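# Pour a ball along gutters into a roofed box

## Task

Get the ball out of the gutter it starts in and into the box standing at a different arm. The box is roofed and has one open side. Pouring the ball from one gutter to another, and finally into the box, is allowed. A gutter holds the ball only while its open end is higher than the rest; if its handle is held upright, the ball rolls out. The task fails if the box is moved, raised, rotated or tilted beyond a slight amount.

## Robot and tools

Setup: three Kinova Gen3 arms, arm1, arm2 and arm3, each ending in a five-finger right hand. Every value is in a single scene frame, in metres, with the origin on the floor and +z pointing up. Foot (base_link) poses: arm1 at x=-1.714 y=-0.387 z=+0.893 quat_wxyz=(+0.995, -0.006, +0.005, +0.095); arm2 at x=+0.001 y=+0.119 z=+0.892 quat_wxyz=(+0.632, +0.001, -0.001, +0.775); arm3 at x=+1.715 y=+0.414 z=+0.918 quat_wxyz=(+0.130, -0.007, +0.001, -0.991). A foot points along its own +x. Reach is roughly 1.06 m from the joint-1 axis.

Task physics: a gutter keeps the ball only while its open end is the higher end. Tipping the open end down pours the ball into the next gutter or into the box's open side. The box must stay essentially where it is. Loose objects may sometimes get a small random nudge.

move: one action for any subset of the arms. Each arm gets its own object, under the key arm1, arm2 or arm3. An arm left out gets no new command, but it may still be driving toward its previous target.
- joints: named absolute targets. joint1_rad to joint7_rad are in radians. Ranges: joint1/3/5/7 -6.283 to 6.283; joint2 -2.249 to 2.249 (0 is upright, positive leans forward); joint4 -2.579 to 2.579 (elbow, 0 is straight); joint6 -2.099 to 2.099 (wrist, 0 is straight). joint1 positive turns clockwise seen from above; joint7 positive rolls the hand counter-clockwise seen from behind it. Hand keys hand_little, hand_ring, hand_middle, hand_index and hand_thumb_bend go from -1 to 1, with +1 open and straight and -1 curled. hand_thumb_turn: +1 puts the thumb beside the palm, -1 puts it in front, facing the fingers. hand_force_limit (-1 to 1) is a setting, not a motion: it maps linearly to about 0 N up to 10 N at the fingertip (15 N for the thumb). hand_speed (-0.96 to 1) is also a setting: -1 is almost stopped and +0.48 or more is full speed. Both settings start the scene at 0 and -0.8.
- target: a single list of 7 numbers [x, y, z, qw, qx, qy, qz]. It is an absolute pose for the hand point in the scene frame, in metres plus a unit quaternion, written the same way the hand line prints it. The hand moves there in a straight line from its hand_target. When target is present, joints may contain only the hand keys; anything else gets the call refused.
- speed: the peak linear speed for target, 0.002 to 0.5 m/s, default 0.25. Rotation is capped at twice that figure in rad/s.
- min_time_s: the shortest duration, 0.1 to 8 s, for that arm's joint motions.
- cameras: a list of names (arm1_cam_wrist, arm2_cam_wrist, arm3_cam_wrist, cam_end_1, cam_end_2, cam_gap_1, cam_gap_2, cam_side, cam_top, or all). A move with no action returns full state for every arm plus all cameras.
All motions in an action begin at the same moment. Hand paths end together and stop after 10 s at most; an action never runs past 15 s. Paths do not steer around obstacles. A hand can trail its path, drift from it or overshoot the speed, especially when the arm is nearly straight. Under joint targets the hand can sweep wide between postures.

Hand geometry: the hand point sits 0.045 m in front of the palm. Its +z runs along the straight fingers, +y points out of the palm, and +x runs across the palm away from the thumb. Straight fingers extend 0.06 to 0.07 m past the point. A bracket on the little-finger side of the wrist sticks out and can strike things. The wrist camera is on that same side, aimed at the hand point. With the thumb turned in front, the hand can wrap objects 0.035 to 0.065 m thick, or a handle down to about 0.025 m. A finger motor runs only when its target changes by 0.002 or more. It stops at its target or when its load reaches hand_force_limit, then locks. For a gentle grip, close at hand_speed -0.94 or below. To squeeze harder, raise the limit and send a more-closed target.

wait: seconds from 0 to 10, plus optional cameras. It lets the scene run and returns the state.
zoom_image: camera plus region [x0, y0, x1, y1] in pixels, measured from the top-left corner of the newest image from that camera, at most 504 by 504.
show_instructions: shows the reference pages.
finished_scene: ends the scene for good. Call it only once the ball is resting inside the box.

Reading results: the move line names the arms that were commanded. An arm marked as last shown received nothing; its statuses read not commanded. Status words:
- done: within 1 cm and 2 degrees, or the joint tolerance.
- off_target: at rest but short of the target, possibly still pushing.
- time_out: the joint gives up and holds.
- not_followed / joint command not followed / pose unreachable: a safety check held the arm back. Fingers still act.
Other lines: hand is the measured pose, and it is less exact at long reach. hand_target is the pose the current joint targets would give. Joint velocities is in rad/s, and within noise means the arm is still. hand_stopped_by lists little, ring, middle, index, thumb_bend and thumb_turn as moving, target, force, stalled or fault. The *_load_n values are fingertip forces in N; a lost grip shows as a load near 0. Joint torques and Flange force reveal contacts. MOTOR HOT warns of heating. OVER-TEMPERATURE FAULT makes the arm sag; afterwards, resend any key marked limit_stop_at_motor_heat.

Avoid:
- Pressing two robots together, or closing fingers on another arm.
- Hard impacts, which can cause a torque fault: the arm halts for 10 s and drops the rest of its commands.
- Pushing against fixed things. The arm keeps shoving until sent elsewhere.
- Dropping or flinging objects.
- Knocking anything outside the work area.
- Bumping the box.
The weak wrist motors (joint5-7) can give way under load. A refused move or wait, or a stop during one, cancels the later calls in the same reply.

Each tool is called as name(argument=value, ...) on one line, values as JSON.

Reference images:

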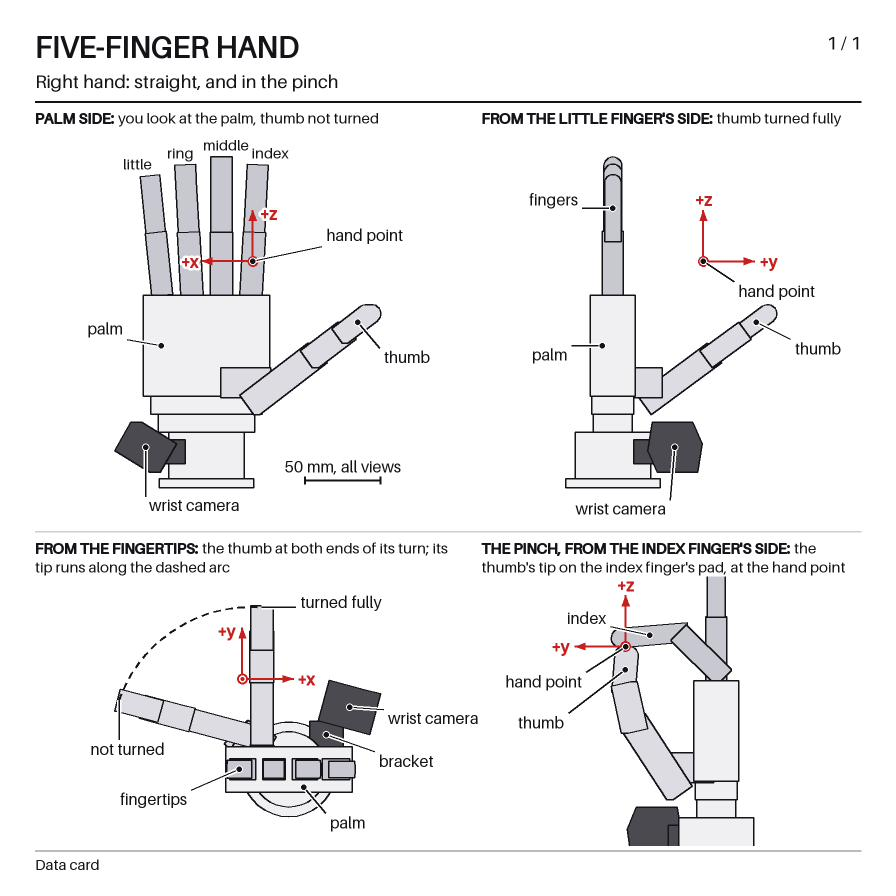

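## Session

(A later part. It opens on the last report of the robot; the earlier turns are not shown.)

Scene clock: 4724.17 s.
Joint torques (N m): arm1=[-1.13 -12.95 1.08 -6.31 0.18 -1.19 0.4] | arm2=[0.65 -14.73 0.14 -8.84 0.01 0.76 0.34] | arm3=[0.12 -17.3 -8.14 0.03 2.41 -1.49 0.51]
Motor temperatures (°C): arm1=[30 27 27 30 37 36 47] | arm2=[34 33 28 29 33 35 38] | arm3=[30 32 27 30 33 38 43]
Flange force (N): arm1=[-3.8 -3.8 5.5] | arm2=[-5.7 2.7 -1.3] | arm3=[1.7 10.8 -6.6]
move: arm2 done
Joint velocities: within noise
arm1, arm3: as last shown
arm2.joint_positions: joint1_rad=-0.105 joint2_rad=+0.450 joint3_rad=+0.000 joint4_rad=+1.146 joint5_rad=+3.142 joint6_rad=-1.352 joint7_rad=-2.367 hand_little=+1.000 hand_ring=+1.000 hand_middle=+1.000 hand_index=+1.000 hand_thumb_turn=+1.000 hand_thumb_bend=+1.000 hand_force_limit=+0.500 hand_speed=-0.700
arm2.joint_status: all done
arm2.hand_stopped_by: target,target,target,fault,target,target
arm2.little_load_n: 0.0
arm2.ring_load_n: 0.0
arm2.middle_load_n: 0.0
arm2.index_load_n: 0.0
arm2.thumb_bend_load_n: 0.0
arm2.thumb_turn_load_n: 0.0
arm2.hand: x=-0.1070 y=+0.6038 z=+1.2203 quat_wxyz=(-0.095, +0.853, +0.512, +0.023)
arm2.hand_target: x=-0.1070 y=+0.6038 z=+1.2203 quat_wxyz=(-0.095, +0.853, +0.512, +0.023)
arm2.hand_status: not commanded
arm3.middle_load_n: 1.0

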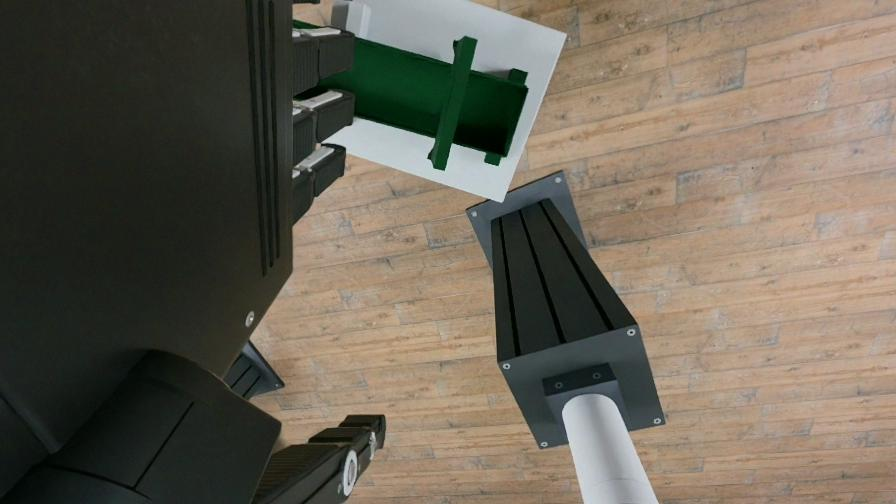

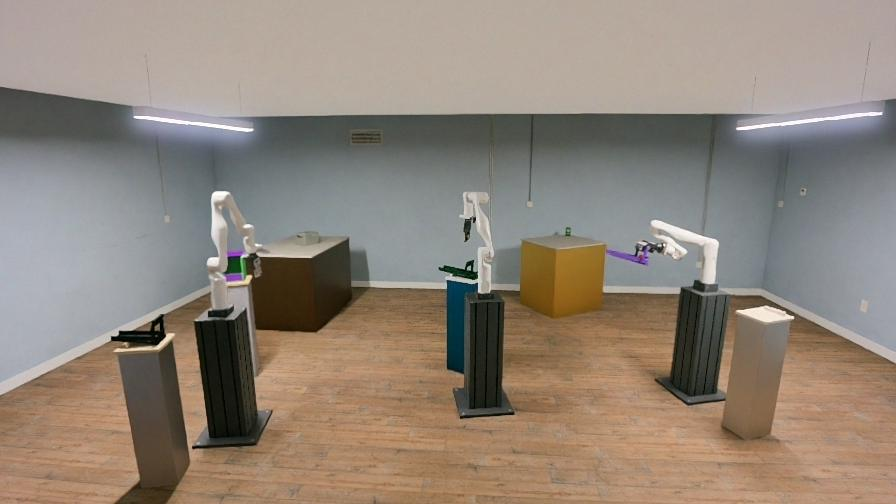

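move(arm2={"target": [-0.14, 0.60, 1.20, 0, 0.86163, 0.50754, 0], "speed": 0.15}, cameras=["arm2_cam_wrist"])

zoom_image(camera="arm2_cam_wrist", region=[290, 0, 590, 220])

move(arm2={"target": [-0.14, 0.60, 1.10, 0, 0.86163, 0.50754, 0], "speed": 0.1}, cameras=["arm2_cam_wrist","cam_gap_1","cam_end_1"])

zoom_image(camera="arm2_cam_wrist", region=[290, 0, 690, 300])

Scene clock: 5049.07 s.
Joint torques (N m): arm1=[-1.14 -12.97 1.07 -6.29 0.17 -1.19 0.4] | arm2=[0.69 -17.44 0.22 -8.43 0.03 0.21 0.31] | arm3=[0.14 -17.39 -8.13 0.04 2.4 -1.5 0.49]
Motor temperatures (°C): arm1=[30 27 27 30 37 35 47] | arm2=[34 32 28 29 32 35 37] | arm3=[30 32 27 30 33 38 43]
Flange force (N): arm1=[-3.9 -3.8 5.5] | arm2=[-6.4 4.5 0.7] | arm3=[1.5 11.1 -6.8]
move: arm2 done
Joint velocities: within noise
arm1, arm3: as last shown
arm2.joint_positions: joint1_rad=-0.162 joint2_rad=+0.646 joint3_rad=+0.005 joint4_rad=+0.899 joint5_rad=+3.138 joint6_rad=-1.599 joint7_rad=-2.437 hand_little=+1.000 hand_ring=+1.000 hand_middle=+1.000 hand_index=+1.000 hand_thumb_turn=+1.000 hand_thumb_bend=+1.000 hand_force_limit=+0.500 hand_speed=-0.700
arm2.joint_status: not commanded
arm2.hand_stopped_by: target,target,target,fault,target,target
arm2.little_load_n: -0.5
arm2.ring_load_n: 0.0
arm2.middle_load_n: 0.0
arm2.index_load_n: 0.0
arm2.thumb_bend_load_n: 0.0
arm2.thumb_turn_load_n: 0.0
arm2.hand: x=-0.1400 y=+0.6000 z=+1.2000 quat_wxyz=(+0.000, +0.862, +0.508, +0.000)
arm2.hand_target: x=-0.1400 y=+0.6000 z=+1.2000 quat_wxyz=(+0.000, +0.862, +0.508, +0.000)
arm2.hand_status: done (0.000 m and 0.0 deg from the pose sent, 0.039 m and 11.3 deg at the start)
arm3.middle_load_n: 0.5

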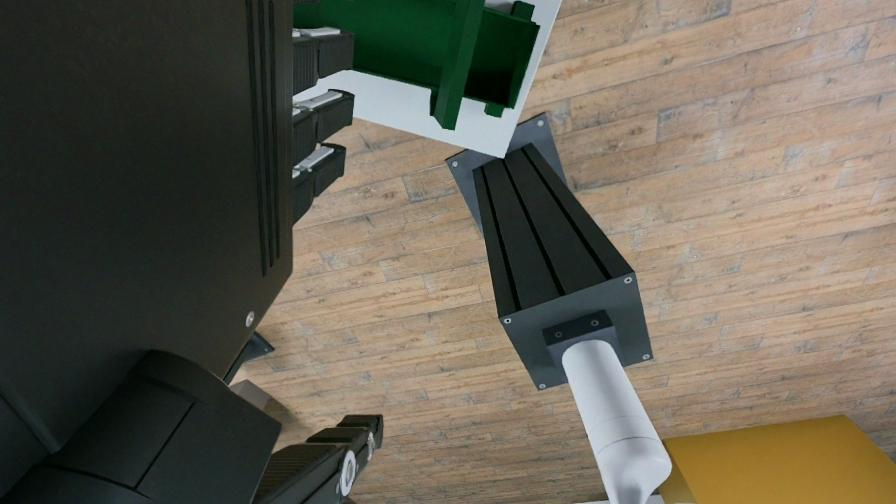

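Scaled by 1.680 from the camera's image (finer frame: 1280x720).

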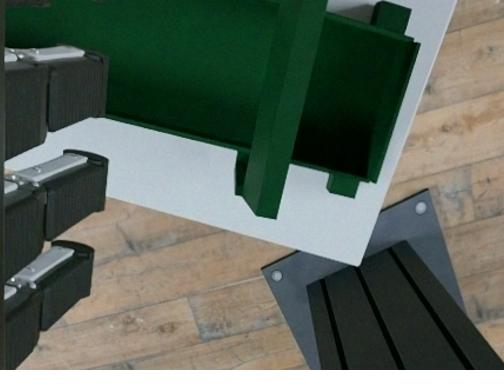

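Scene clock: 5050.60 s.
Joint torques (N m): arm1=[-1.15 -12.92 1.08 -6.34 0.16 -1.18 0.38] | arm2=[0.62 -17.54 0.19 -8.06 0.04 0.19 0.3] | arm3=[0.19 -17.4 -8.02 0.05 2.41 -1.47 0.49]
Motor temperatures (°C): arm1=[30 27 27 30 37 35 47] | arm2=[34 32 28 29 32 35 37] | arm3=[30 32 27 30 33 38 43]
Flange force (N): arm1=[-3.6 -3.9 5.4] | arm2=[-5.4 3.6 -1.4] | arm3=[1.1 10.8 -6.7]
move: arm2 done
Joint velocities: within noise
arm1, arm3: as last shown
arm2.joint_positions: joint1_rad=-0.159 joint2_rad=+0.679 joint3_rad=-0.003 joint4_rad=+1.161 joint5_rad=+3.143 joint6_rad=-1.305 joint7_rad=-2.440 hand_little=+1.000 hand_ring=+1.000 hand_middle=+1.000 hand_index=+1.000 hand_thumb_turn=+1.000 hand_thumb_bend=+1.000 hand_force_limit=+0.500 hand_speed=-0.700
arm2.joint_status: not commanded
arm2.hand_stopped_by: target,target,target,fault,target,target
arm2.little_load_n: -0.5
arm2.ring_load_n: 0.0
arm2.middle_load_n: 0.0
arm2.index_load_n: 0.0
arm2.thumb_bend_load_n: 0.0
arm2.thumb_turn_load_n: 0.0
arm2.hand: x=-0.1400 y=+0.6000 z=+1.1000 quat_wxyz=(+0.000, +0.862, +0.508, +0.000)
arm2.hand_target: x=-0.1400 y=+0.6000 z=+1.1000 quat_wxyz=(+0.000, +0.862, +0.508, +0.000)
arm2.hand_status: done (0.000 m and 0.0 deg from the pose sent, 0.100 m and 0.0 deg at the start)
pictures: arm2_cam_wrist, cam_end_1, cam_gap_1

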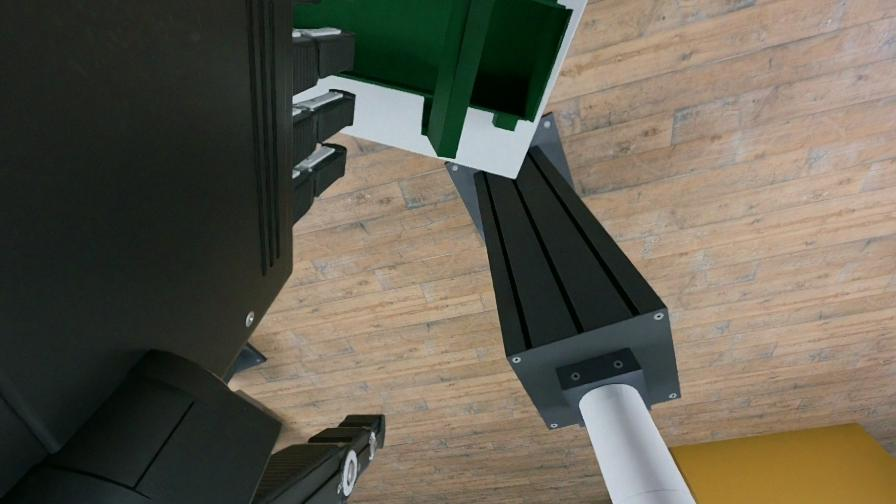

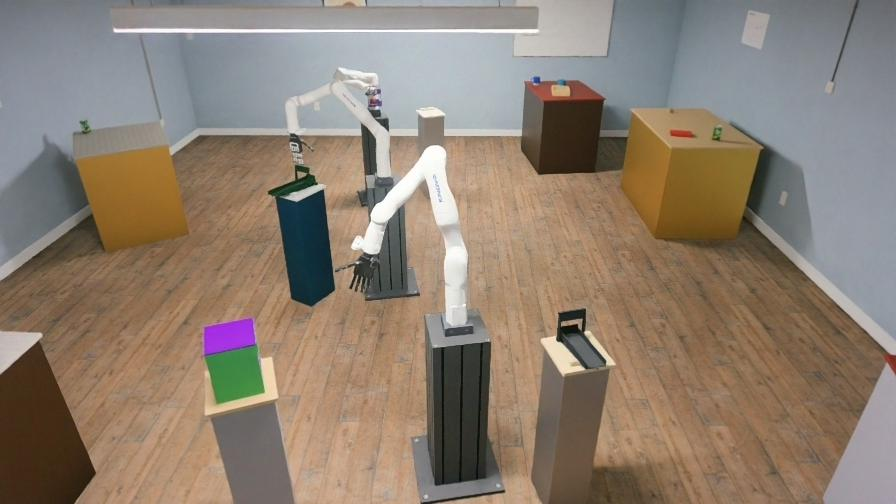

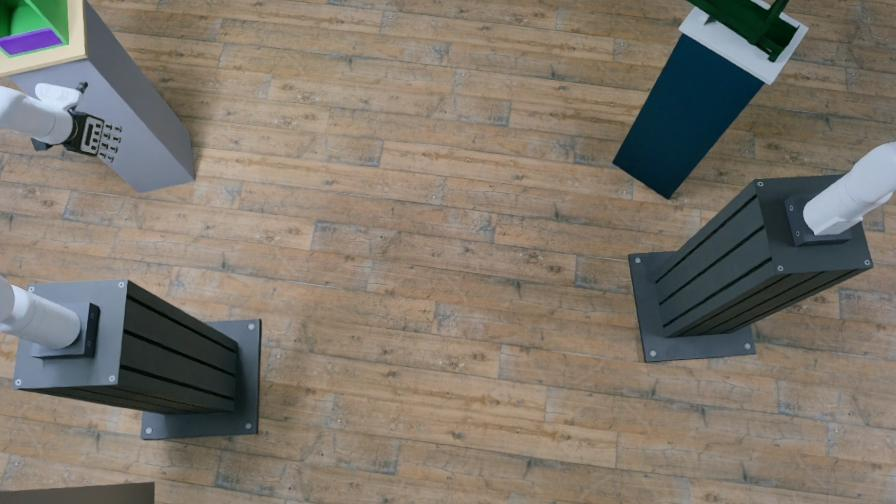

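Scaled by 1.260 from the camera's image (finer frame: 1280x720).

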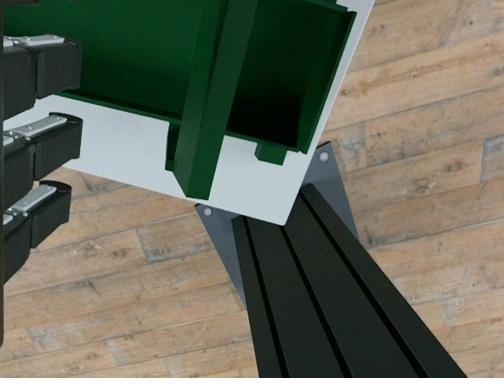

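zoom_image(camera="arm2_cam_wrist", region=[400, 0, 580, 180])

Scaled by 2.800 from the camera's image (finer frame: 1280x720).

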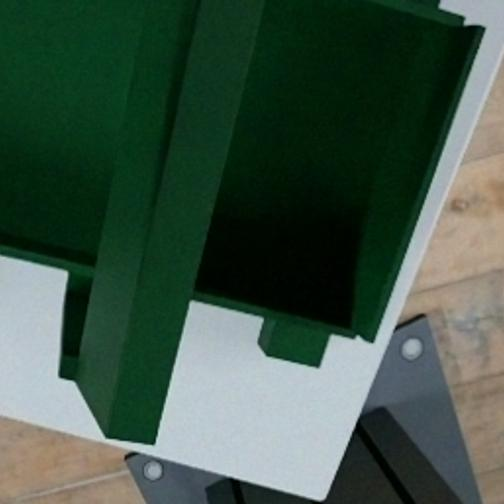

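move(arm2={"target": [-0.0994, 0.5949, 1.0736, -0.10474, 0.85301, 0.50748, -0.0623], "speed": 0.12}, cameras=["arm2_cam_wrist"])

zoom_image(camera="arm2_cam_wrist", region=[290, 0, 590, 200])

move(arm2={"target": [-0.11, 0.6007, 1.0251, -0.10474, 0.85301, 0.50748, -0.0623], "speed": 0.06}, cameras=["arm2_cam_wrist","cam_gap_1","cam_side","cam_end_1"])

zoom_image(camera="arm2_cam_wrist", region=[290, 0, 590, 200])

zoom_image(camera="cam_end_1", region=[250, 110, 350, 210])

zoom_image(camera="cam_side", region=[430, 230, 510, 290])

Scene clock: 5460.43 s.
Joint torques (N m): arm1=[-1.13 -12.96 1.09 -6.31 0.12 -1.14 0.38] | arm2=[0.72 -15.38 -0.49 -7.98 -0.39 0.51 0.27] | arm3=[0.16 -17.36 -8.14 0.05 2.39 -1.5 0.49]
Motor temperatures (°C): arm1=[30 27 27 30 37 35 47] | arm2=[34 33 28 29 32 35 37] | arm3=[30 32 27 30 33 38 43]
Flange force (N): arm1=[-3.7 -3.7 5.7] | arm2=[-5.2 0.9 -2.5] | arm3=[1.5 11.1 -6.7]
move: arm2 done
Joint velocities: within noise
arm1, arm3: as last shown
arm1.ring_load_n: 0.5
arm2.joint_positions: joint1_rad=+0.081 joint2_rad=+0.544 joint3_rad=-0.102 joint4_rad=+1.480 joint5_rad=+2.979 joint6_rad=-0.970 joint7_rad=-2.191 hand_little=+1.000 hand_ring=+1.000 hand_middle=+1.000 hand_index=+1.000 hand_thumb_turn=+1.000 hand_thumb_bend=+1.000 hand_force_limit=+0.500 hand_speed=-0.700
arm2.joint_status: not commanded
arm2.hand_stopped_by: target,target,target,fault,target,target
arm2.little_load_n: 0.0
arm2.ring_load_n: 0.0
arm2.middle_load_n: 0.0
arm2.index_load_n: 0.0
arm2.thumb_bend_load_n: 0.0
arm2.thumb_turn_load_n: 0.0
arm2.hand: x=-0.0994 y=+0.5949 z=+1.0736 quat_wxyz=(-0.105, +0.853, +0.507, -0.062)
arm2.hand_target: x=-0.0994 y=+0.5949 z=+1.0736 quat_wxyz=(-0.105, +0.853, +0.507, -0.062)
arm2.hand_status: done (0.000 m and 0.0 deg from the pose sent, 0.049 m and 14.0 deg at the start)
arm3.ring_load_n: 0.5
arm3.middle_load_n: 1.0
arm3.thumb_bend_load_n: 12.5

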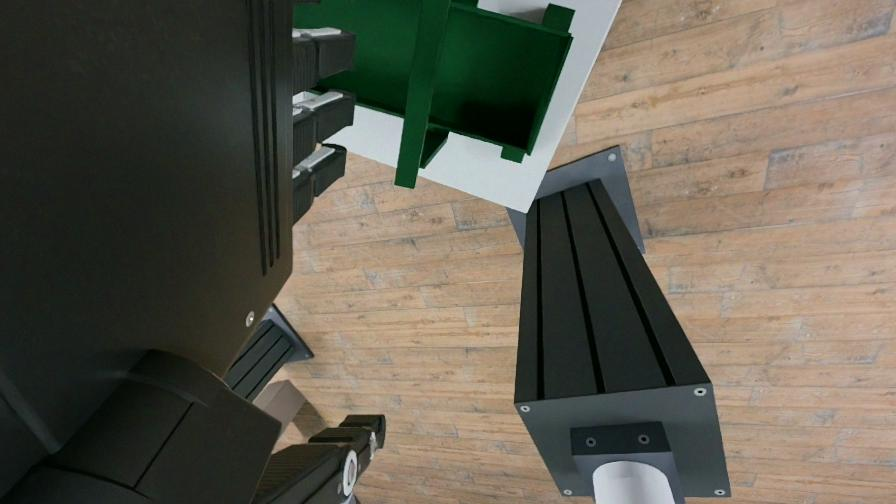

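Scaled by 1.680 from the camera's image (finer frame: 1280x720).

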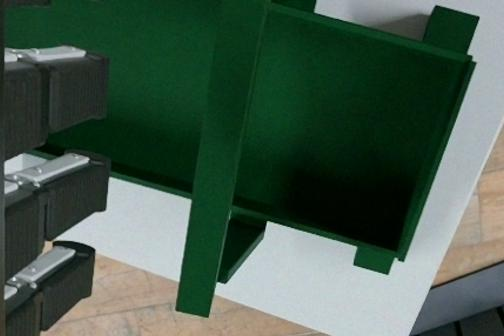

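Scene clock: 5461.77 s.
Joint torques (N m): arm1=[-1.12 -12.93 1.1 -6.32 0.14 -1.15 0.37] | arm2=[0.74 -15.97 -0.6 -7.49 -0.36 0.51 0.32] | arm3=[0.19 -17.37 -8.07 0.04 2.41 -1.52 0.46]
Motor temperatures (°C): arm1=[30 27 27 30 37 35 47] | arm2=[34 33 28 29 32 35 37] | arm3=[30 32 27 30 33 38 43]
Flange force (N): arm1=[-3.7 -3.8 5.5] | arm2=[-5.1 0.4 -3.2] | arm3=[1.3 10.9 -6.7]
move: arm2 done
Joint velocities: within noise
arm1, arm3: as last shown
arm1.ring_load_n: 0.0
arm2.joint_positions: joint1_rad=+0.064 joint2_rad=+0.615 joint3_rad=-0.107 joint4_rad=+1.525 joint5_rad=+2.979 joint6_rad=-0.851 joint7_rad=-2.190 hand_little=+1.000 hand_ring=+1.000 hand_middle=+1.000 hand_index=+1.000 hand_thumb_turn=+1.000 hand_thumb_bend=+1.000 hand_force_limit=+0.500 hand_speed=-0.700
arm2.joint_status: not commanded
arm2.hand_stopped_by: target,target,target,fault,target,target
arm2.little_load_n: 0.0
arm2.ring_load_n: 0.0
arm2.middle_load_n: 0.0
arm2.index_load_n: 0.0
arm2.thumb_bend_load_n: 0.0
arm2.thumb_turn_load_n: 0.0
arm2.hand: x=-0.1100 y=+0.6007 z=+1.0251 quat_wxyz=(-0.105, +0.853, +0.507, -0.062)
arm2.hand_target: x=-0.1100 y=+0.6007 z=+1.0251 quat_wxyz=(-0.105, +0.853, +0.507, -0.062)
arm2.hand_status: done (0.000 m and 0.0 deg from the pose sent, 0.050 m and 0.0 deg at the start)
arm3.ring_load_n: -0.5
arm3.middle_load_n: 0.5
arm3.thumb_bend_load_n: 13.0
pictures: arm2_cam_wrist, cam_end_1, cam_gap_1, cam_side

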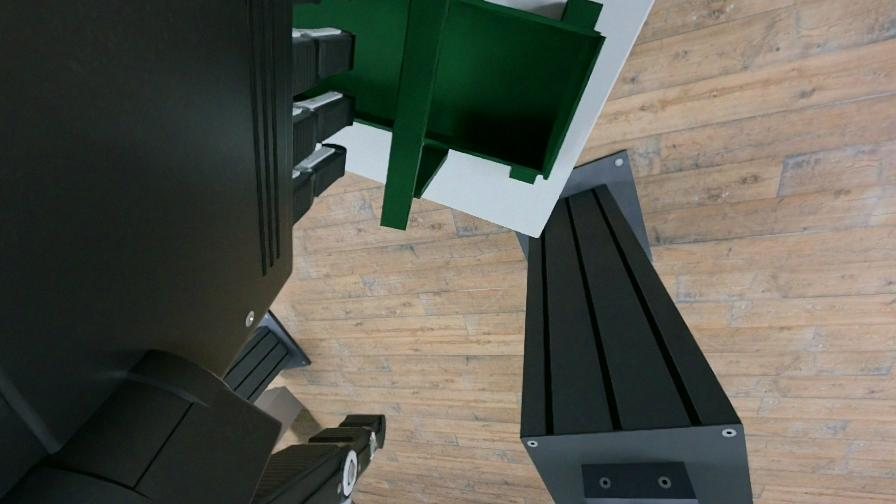

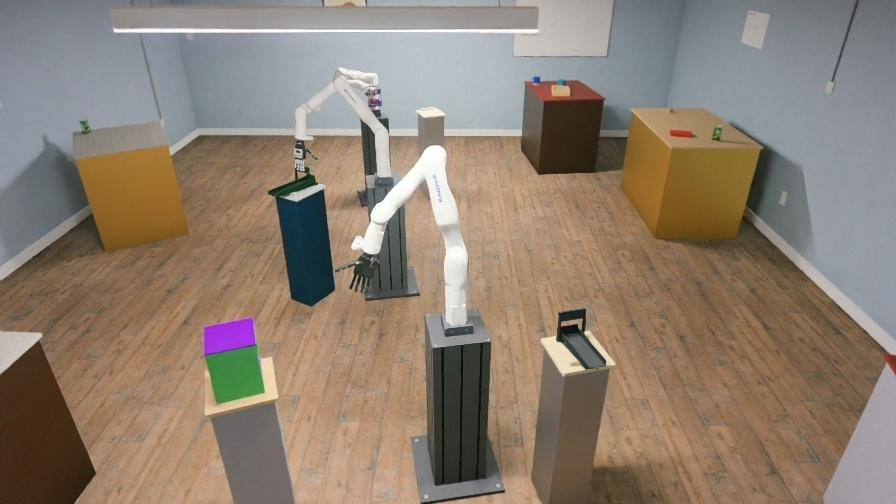

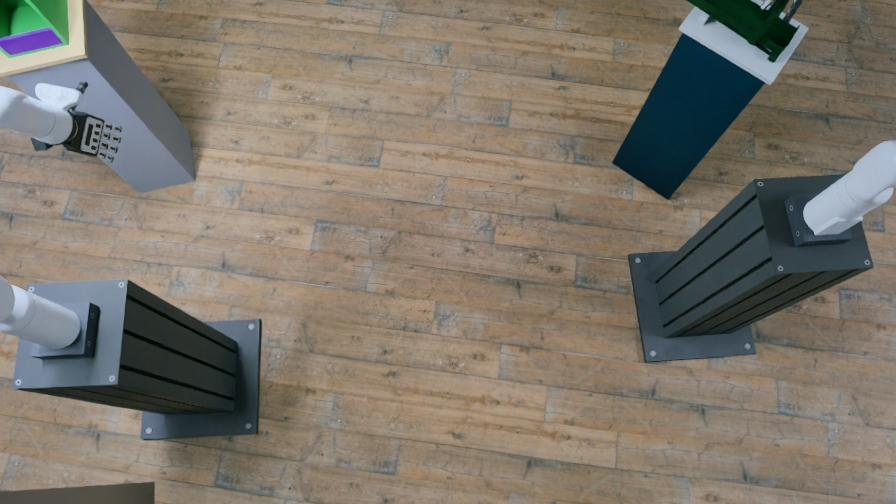

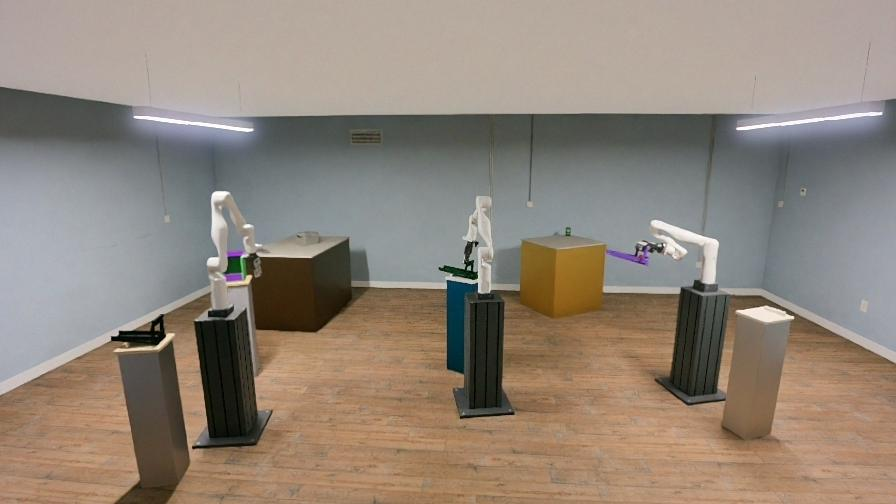

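Scaled by 1.680 from the camera's image (finer frame: 1280x720).

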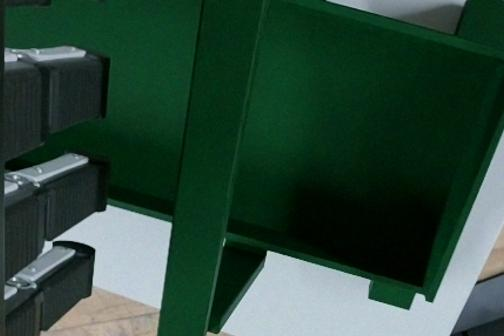

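Scaled by 5.040 from the camera's image (finer frame: 1280x720).

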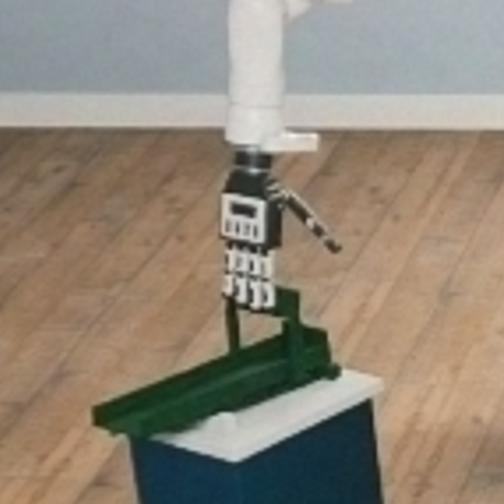

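Scaled by 6.300 from the camera's image (finer frame: 1280x720).

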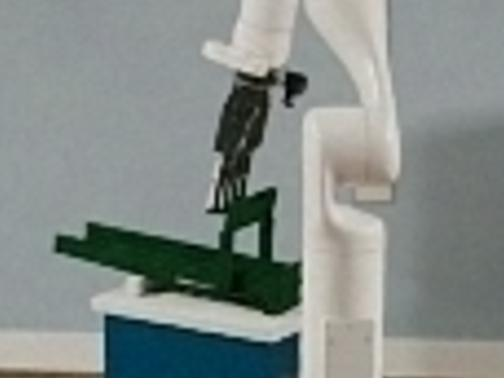

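zoom_image(camera="arm2_cam_wrist", region=[290, 80, 490, 260])

Scaled by 2.520 from the camera's image (finer frame: 1280x720).

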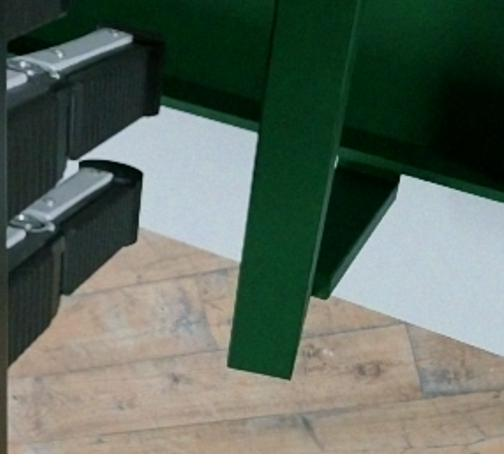

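move(arm2={"target": [-0.1148, 0.5919, 1.0251, -0.10474, 0.85301, 0.50748, -0.0623], "speed": 0.06})

move(arm2={"target": [-0.1255, 0.5976, 0.9766, -0.10474, 0.85301, 0.50748, -0.0623], "speed": 0.05}, cameras=["arm2_cam_wrist","cam_end_1","cam_side"])

zoom_image(camera="arm2_cam_wrist", region=[290, 80, 490, 330])

zoom_image(camera="cam_end_1", region=[250, 110, 350, 210])

zoom_image(camera="cam_side", region=[430, 230, 510, 290])

Scene clock: 5531.20 s.
Joint torques (N m): arm1=[-1.11 -12.93 1.09 -6.31 0.14 -1.17 0.41] | arm2=[0.66 -15.66 -0.57 -7.46 -0.31 0.51 0.29] | arm3=[0.15 -17.39 -8.13 0.04 2.39 -1.47 0.5]
Motor temperatures (°C): arm1=[30 27 27 30 37 35 47] | arm2=[34 32 28 29 32 35 37] | arm3=[30 32 27 30 33 38 43]
Flange force (N): arm1=[-3.7 -3.5 5.5] | arm2=[-5.0 0.8 -3.3] | arm3=[1.4 11.1 -6.8]
move: arm2 done
Joint velocities: within noise
arm1, arm3: as last shown
arm1.thumb_bend_load_n: -0.5
arm2.joint_positions: joint1_rad=+0.053 joint2_rad=+0.599 joint3_rad=-0.108 joint4_rad=+1.555 joint5_rad=+2.978 joint6_rad=-0.835 joint7_rad=-2.201 hand_little=+1.000 hand_ring=+1.000 hand_middle=+1.000 hand_index=+1.000 hand_thumb_turn=+1.000 hand_thumb_bend=+1.000 hand_force_limit=+0.500 hand_speed=-0.700
arm2.joint_status: not commanded
arm2.hand_stopped_by: target,target,target,fault,target,target
arm2.little_load_n: 0.0
arm2.ring_load_n: 0.0
arm2.middle_load_n: 0.0
arm2.index_load_n: 0.0
arm2.thumb_bend_load_n: 0.0
arm2.thumb_turn_load_n: 0.0
arm2.hand: x=-0.1148 y=+0.5919 z=+1.0251 quat_wxyz=(-0.105, +0.853, +0.507, -0.062)
arm2.hand_target: x=-0.1148 y=+0.5919 z=+1.0251 quat_wxyz=(-0.105, +0.853, +0.507, -0.062)
arm2.hand_status: done (0.000 m and 0.0 deg from the pose sent, 0.010 m and 0.0 deg at the start)
arm3.ring_load_n: 0.0
arm3.middle_load_n: 1.0
arm3.thumb_bend_load_n: 12.5
pictures: none

Scene clock: 5532.70 s.
Joint torques (N m): arm1=[-1.08 -12.96 1.09 -6.33 0.17 -1.19 0.36] | arm2=[0.7 -16.43 -0.66 -6.84 -0.28 0.53 0.29] | arm3=[0.13 -17.4 -8.08 0.05 2.38 -1.5 0.48]
Motor temperatures (°C): arm1=[30 27 27 30 37 35 47] | arm2=[34 32 28 29 32 35 37] | arm3=[30 32 27 30 33 38 43]
Flange force (N): arm1=[-3.7 -3.8 5.5] | arm2=[-4.4 0.1 -3.8] | arm3=[1.5 11.0 -6.7]
move: arm2 done
Joint velocities: within noise
arm1, arm3: as last shown
arm1.thumb_bend_load_n: 0.0
arm2.joint_positions: joint1_rad=+0.037 joint2_rad=+0.683 joint3_rad=-0.112 joint4_rad=+1.582 joint5_rad=+2.977 joint6_rad=-0.723 joint7_rad=-2.200 hand_little=+1.000 hand_ring=+1.000 hand_middle=+1.000 hand_index=+1.000 hand_thumb_turn=+1.000 hand_thumb_bend=+1.000 hand_force_limit=+0.500 hand_speed=-0.700
arm2.joint_status: not commanded
arm2.hand_stopped_by: target,target,target,fault,target,target
arm2.little_load_n: 0.0
arm2.ring_load_n: 0.0
arm2.middle_load_n: 0.0
arm2.index_load_n: 0.0
arm2.thumb_bend_load_n: 0.0
arm2.thumb_turn_load_n: 0.0
arm2.hand: x=-0.1255 y=+0.5976 z=+0.9766 quat_wxyz=(-0.105, +0.853, +0.507, -0.062)
arm2.hand_target: x=-0.1255 y=+0.5976 z=+0.9766 quat_wxyz=(-0.105, +0.853, +0.507, -0.062)
arm2.hand_status: done (0.000 m and 0.0 deg from the pose sent, 0.050 m and 0.0 deg at the start)
arm3.middle_load_n: 0.5
arm3.index_load_n: 0.5
arm3.thumb_bend_load_n: 13.0

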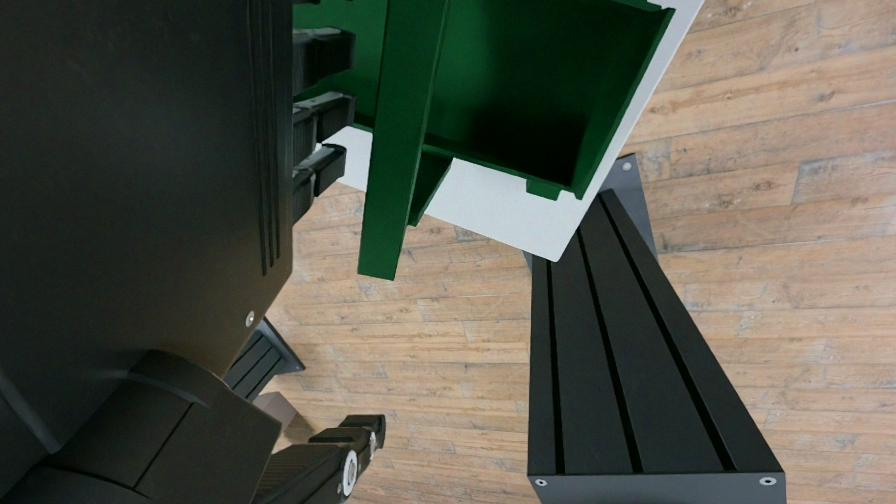

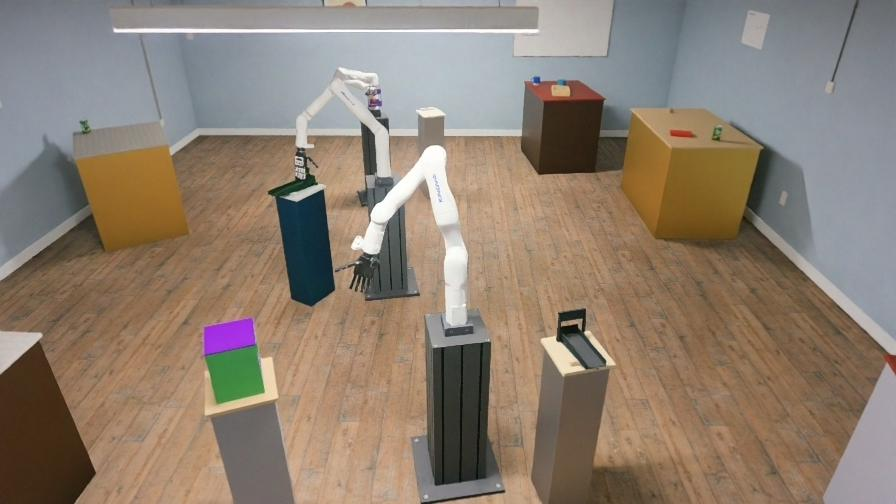

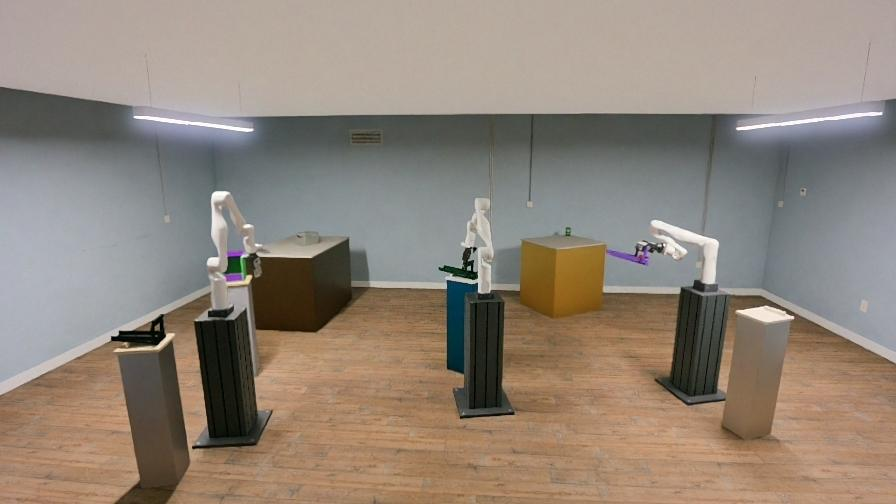

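Scaled by 2.016 from the camera's image (finer frame: 1280x720).

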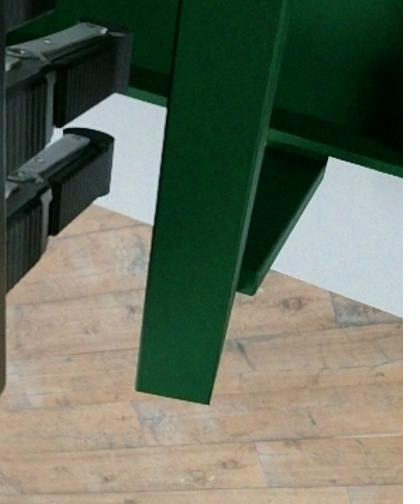

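Scaled by 5.040 from the camera's image (finer frame: 1280x720).

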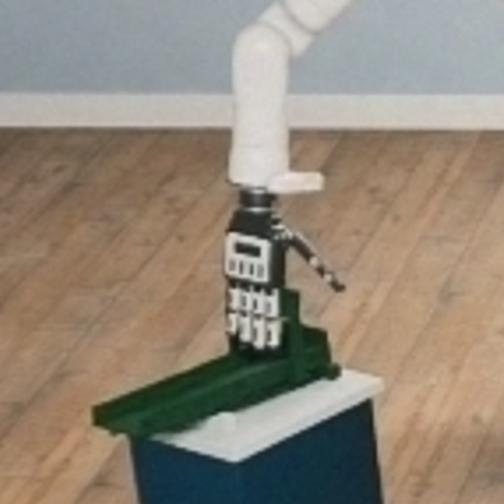

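Scaled by 6.300 from the camera's image (finer frame: 1280x720).

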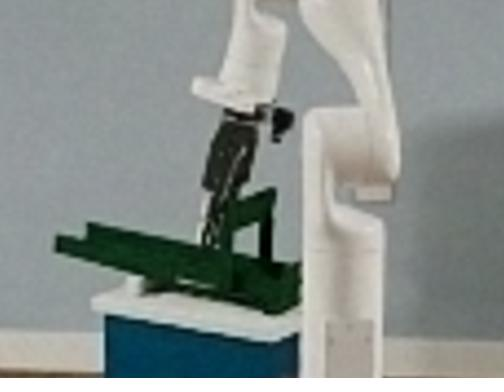

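zoom_image(camera="cam_side", region=[440, 230, 490, 280])

zoom_image(camera="cam_end_1", region=[265, 140, 325, 200])

Scaled by 10.080 from the camera's image (finer frame: 1280x720).

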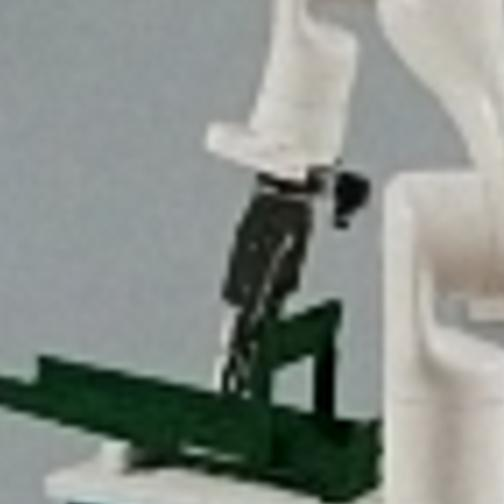

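Scaled by 8.400 from the camera's image (finer frame: 1280x720).

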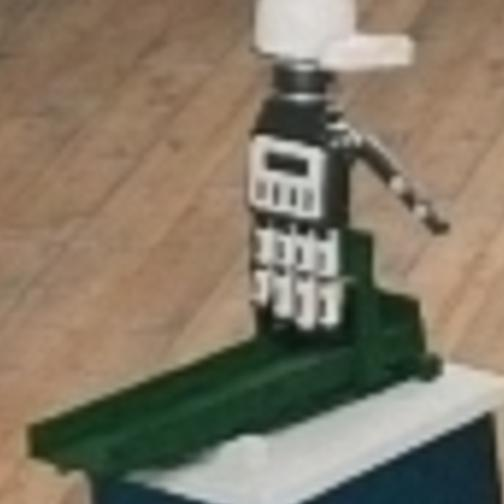

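move(arm2={"target": [-0.1786, 0.6219, 0.9911, -0.10474, 0.85301, 0.50748, -0.0623], "speed": 0.06})

move(arm2={"joints": {"hand_middle": -0.32, "hand_ring": -0.32, "hand_little": -0.32, "hand_force_limit": -0.6, "hand_speed": -0.7}}, cameras=["arm2_cam_wrist","cam_end_1","cam_side"])

zoom_image(camera="arm2_cam_wrist", region=[290, 0, 590, 300])

zoom_image(camera="cam_side", region=[440, 230, 490, 280])

zoom_image(camera="cam_end_1", region=[265, 140, 325, 200])

Scene clock: 5773.07 s.
Joint torques (N m): arm1=[-1.06 -12.94 1.13 -6.35 0.16 -1.2 0.39] | arm2=[0.68 -17.69 -0.43 -7.4 -0.3 0.62 0.28] | arm3=[0.13 -17.43 -8.06 0.03 2.43 -1.49 0.49]
Motor temperatures (°C): arm1=[30 27 27 30 37 35 47] | arm2=[34 31 28 29 32 35 37] | arm3=[30 32 27 30 33 38 43]
Flange force (N): arm1=[-3.7 -3.5 5.4] | arm2=[-4.4 1.0 -3.6] | arm3=[1.3 10.9 -6.7]
move: arm2 done
Joint velocities: within noise
arm1.joint_positions: joint1_rad=-1.300 joint2_rad=+0.200 joint3_rad=+0.000 joint4_rad=+2.182 joint5_rad=+0.000 joint6_rad=+0.427 joint7_rad=-1.571 hand_little=+1.000 hand_ring=+1.000 hand_middle=+1.000 hand_index=+1.000 hand_thumb_turn=+1.000 hand_thumb_bend=+1.000 hand_force_limit=+0.000 hand_speed=-0.800
arm1.joint_status: not commanded
arm1.hand_stopped_by: target,target,target,target,target,target
arm1.little_load_n: 0.0
arm1.ring_load_n: 0.0
arm1.middle_load_n: 0.0
arm1.index_load_n: 0.0
arm1.thumb_bend_load_n: -0.5
arm1.thumb_turn_load_n: 0.0
arm1.hand: x=-1.7128 y=+0.0512 z=+1.0622 quat_wxyz=(-0.114, +0.669, -0.726, -0.111)
arm1.hand_target: x=-1.7128 y=+0.0512 z=+1.0622 quat_wxyz=(-0.114, +0.669, -0.726, -0.111)
arm1.hand_status: not commanded
arm2.joint_positions: joint1_rad=-0.070 joint2_rad=+0.730 joint3_rad=-0.084 joint4_rad=+1.426 joint5_rad=+2.991 joint6_rad=-0.816 joint7_rad=-2.304 hand_little=+1.000 hand_ring=+1.000 hand_middle=+1.000 hand_index=+1.000 hand_thumb_turn=+1.000 hand_thumb_bend=+1.000 hand_force_limit=+0.500 hand_speed=-0.700
arm2.joint_status: not commanded
arm2.hand_stopped_by: target,target,target,fault,target,target
arm2.little_load_n: 0.0
arm2.ring_load_n: 0.0
arm2.middle_load_n: 0.0
arm2.index_load_n: 0.0
arm2.thumb_bend_load_n: 0.0
arm2.thumb_turn_load_n: 0.0
arm2.hand: x=-0.1786 y=+0.6219 z=+0.9911 quat_wxyz=(-0.105, +0.853, +0.507, -0.062)
arm2.hand_target: x=-0.1786 y=+0.6219 z=+0.9911 quat_wxyz=(-0.105, +0.853, +0.507, -0.062)
arm2.hand_status: done (0.000 m and 0.0 deg from the pose sent, 0.060 m and 0.0 deg at the start)
arm3.joint_positions: joint1_rad=+0.808 joint2_rad=+1.336 joint3_rad=-1.023 joint4_rad=+2.480 joint5_rad=+0.470 joint6_rad=-1.893 joint7_rad=+1.109 hand_little=+0.000 hand_ring=-0.060 hand_middle=-0.099 hand_index=-0.099 hand_thumb_turn=-1.000 hand_thumb_bend=+0.066 hand_force_limit=+0.400 hand_speed=-0.940
arm3.joint_status: not commanded
arm3.hand_stopped_by: target,target,target,target,force,target
arm3.little_load_n: 0.0
arm3.ring_load_n: 0.0
arm3.middle_load_n: 0.5
arm3.index_load_n: 1.0
arm3.thumb_bend_load_n: 13.0
arm3.thumb_turn_load_n: 0.5
arm3.hand: x=+1.1610 y=+0.3040 z=+1.1800 quat_wxyz=(+0.521, -0.379, -0.450, +0.619)
arm3.hand_target: x=+1.1610 y=+0.3040 z=+1.1800 quat_wxyz=(+0.521, -0.379, -0.450, +0.619)
arm3.hand_status: not commanded
pictures: none

Scene clock: 5775.13 s.
Joint torques (N m): arm1=[-1.17 -12.95 1.06 -6.33 0.14 -1.17 0.36] | arm2=[0.76 -17.67 -0.46 -7.51 -0.27 0.58 0.26] | arm3=[0.14 -17.35 -8.09 0.03 2.37 -1.48 0.49]
Motor temperatures (°C): arm1=[30 27 27 30 37 35 47] | arm2=[34 31 28 29 32 35 37] | arm3=[30 32 27 30 33 38 43]
Flange force (N): arm1=[-3.7 -4.1 5.5] | arm2=[-4.9 1.3 -3.5] | arm3=[1.5 10.9 -6.8]
move: arm2 done
Joint velocities: within noise
arm1, arm3: as last shown
arm1.index_load_n: -0.5
arm1.thumb_bend_load_n: 0.0
arm2.joint_positions: joint1_rad=-0.070 joint2_rad=+0.730 joint3_rad=-0.084 joint4_rad=+1.426 joint5_rad=+2.991 joint6_rad=-0.816 joint7_rad=-2.304 hand_little=-0.320 hand_ring=-0.320 hand_middle=-0.320 hand_index=+1.000 hand_thumb_turn=+1.000 hand_thumb_bend=+1.000 hand_force_limit=-0.600 hand_speed=-0.700
arm2.joint_status: all done
arm2.hand_stopped_by: target,target,target,fault,target,target
arm2.little_load_n: 0.0
arm2.ring_load_n: 0.0
arm2.middle_load_n: 0.5
arm2.index_load_n: 0.0
arm2.thumb_bend_load_n: 0.0
arm2.thumb_turn_load_n: 0.0
arm2.hand: x=-0.1786 y=+0.6219 z=+0.9911 quat_wxyz=(-0.105, +0.853, +0.507, -0.062)
arm2.hand_target: x=-0.1786 y=+0.6219 z=+0.9911 quat_wxyz=(-0.105, +0.853, +0.507, -0.062)
arm2.hand_status: not commanded
arm3.little_load_n: -0.5
arm3.thumb_bend_load_n: 12.5
arm3.thumb_turn_load_n: 1.0

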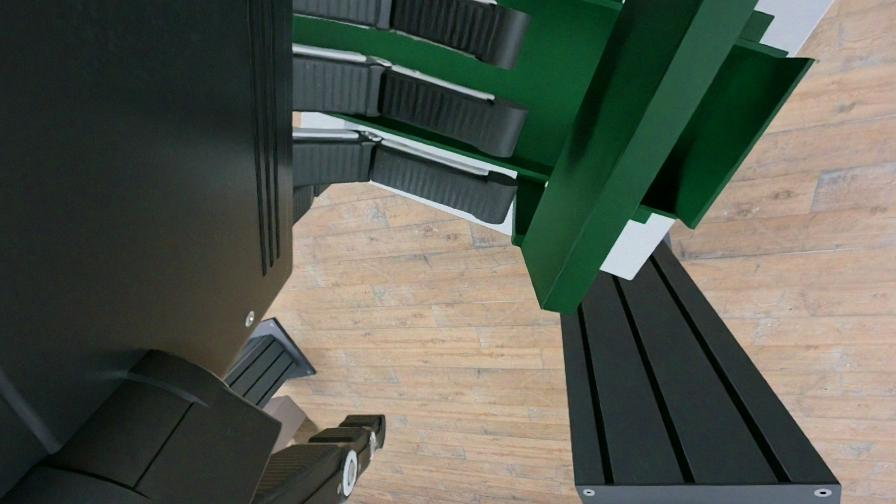

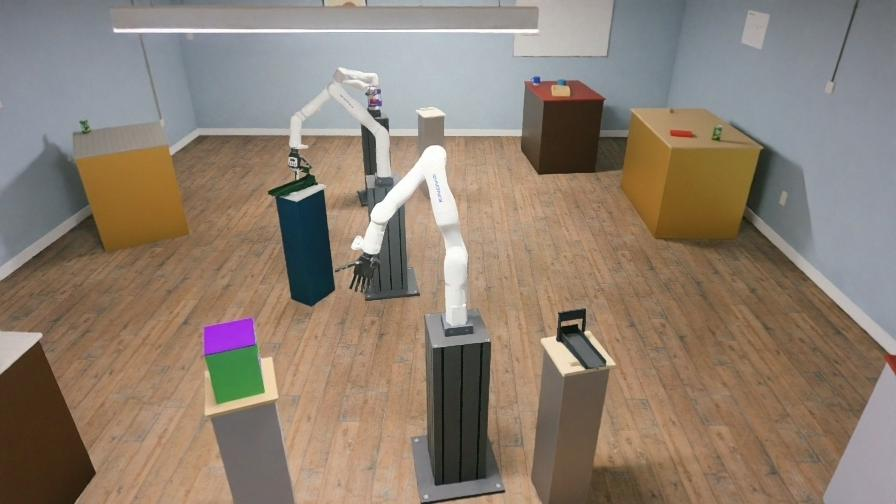

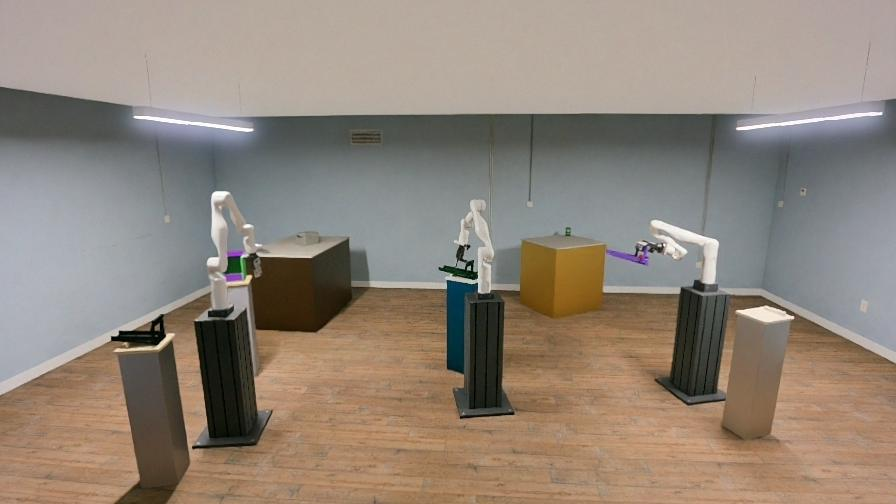

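Scaled by 1.680 from the camera's image (finer frame: 1280x720).

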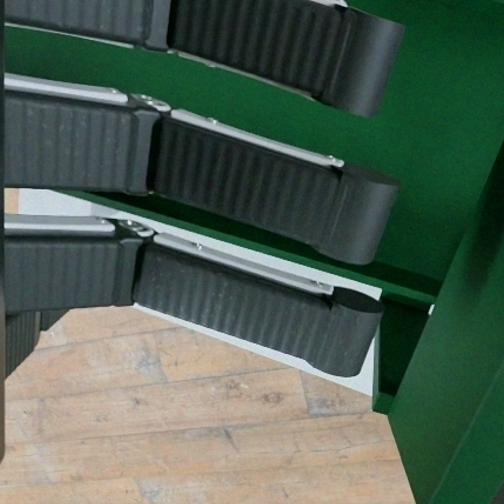

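Scaled by 10.080 from the camera's image (finer frame: 1280x720).

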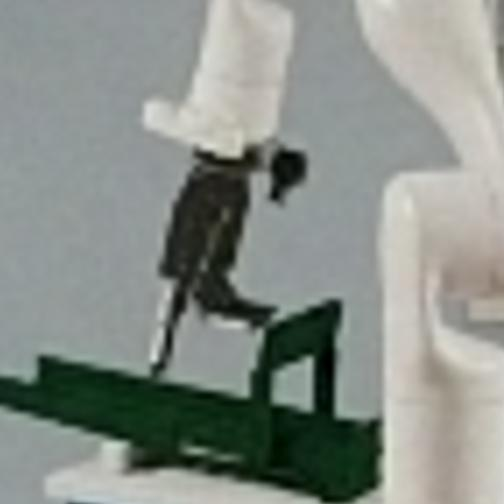

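Scaled by 8.400 from the camera's image (finer frame: 1280x720).

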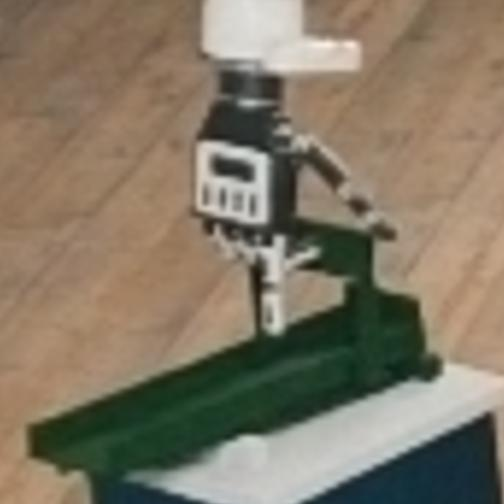

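zoom_image(camera="arm2_cam_wrist", region=[460, 150, 640, 330])

Scaled by 2.800 from the camera's image (finer frame: 1280x720).

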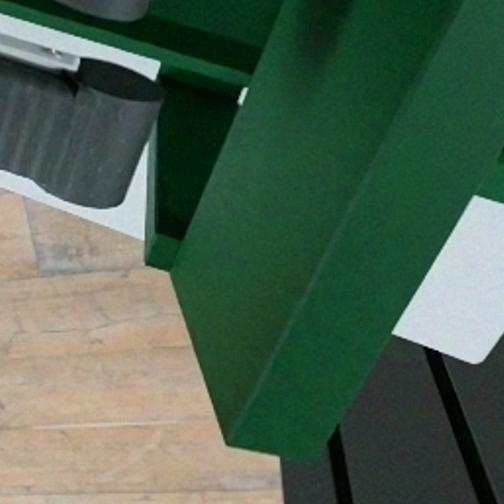

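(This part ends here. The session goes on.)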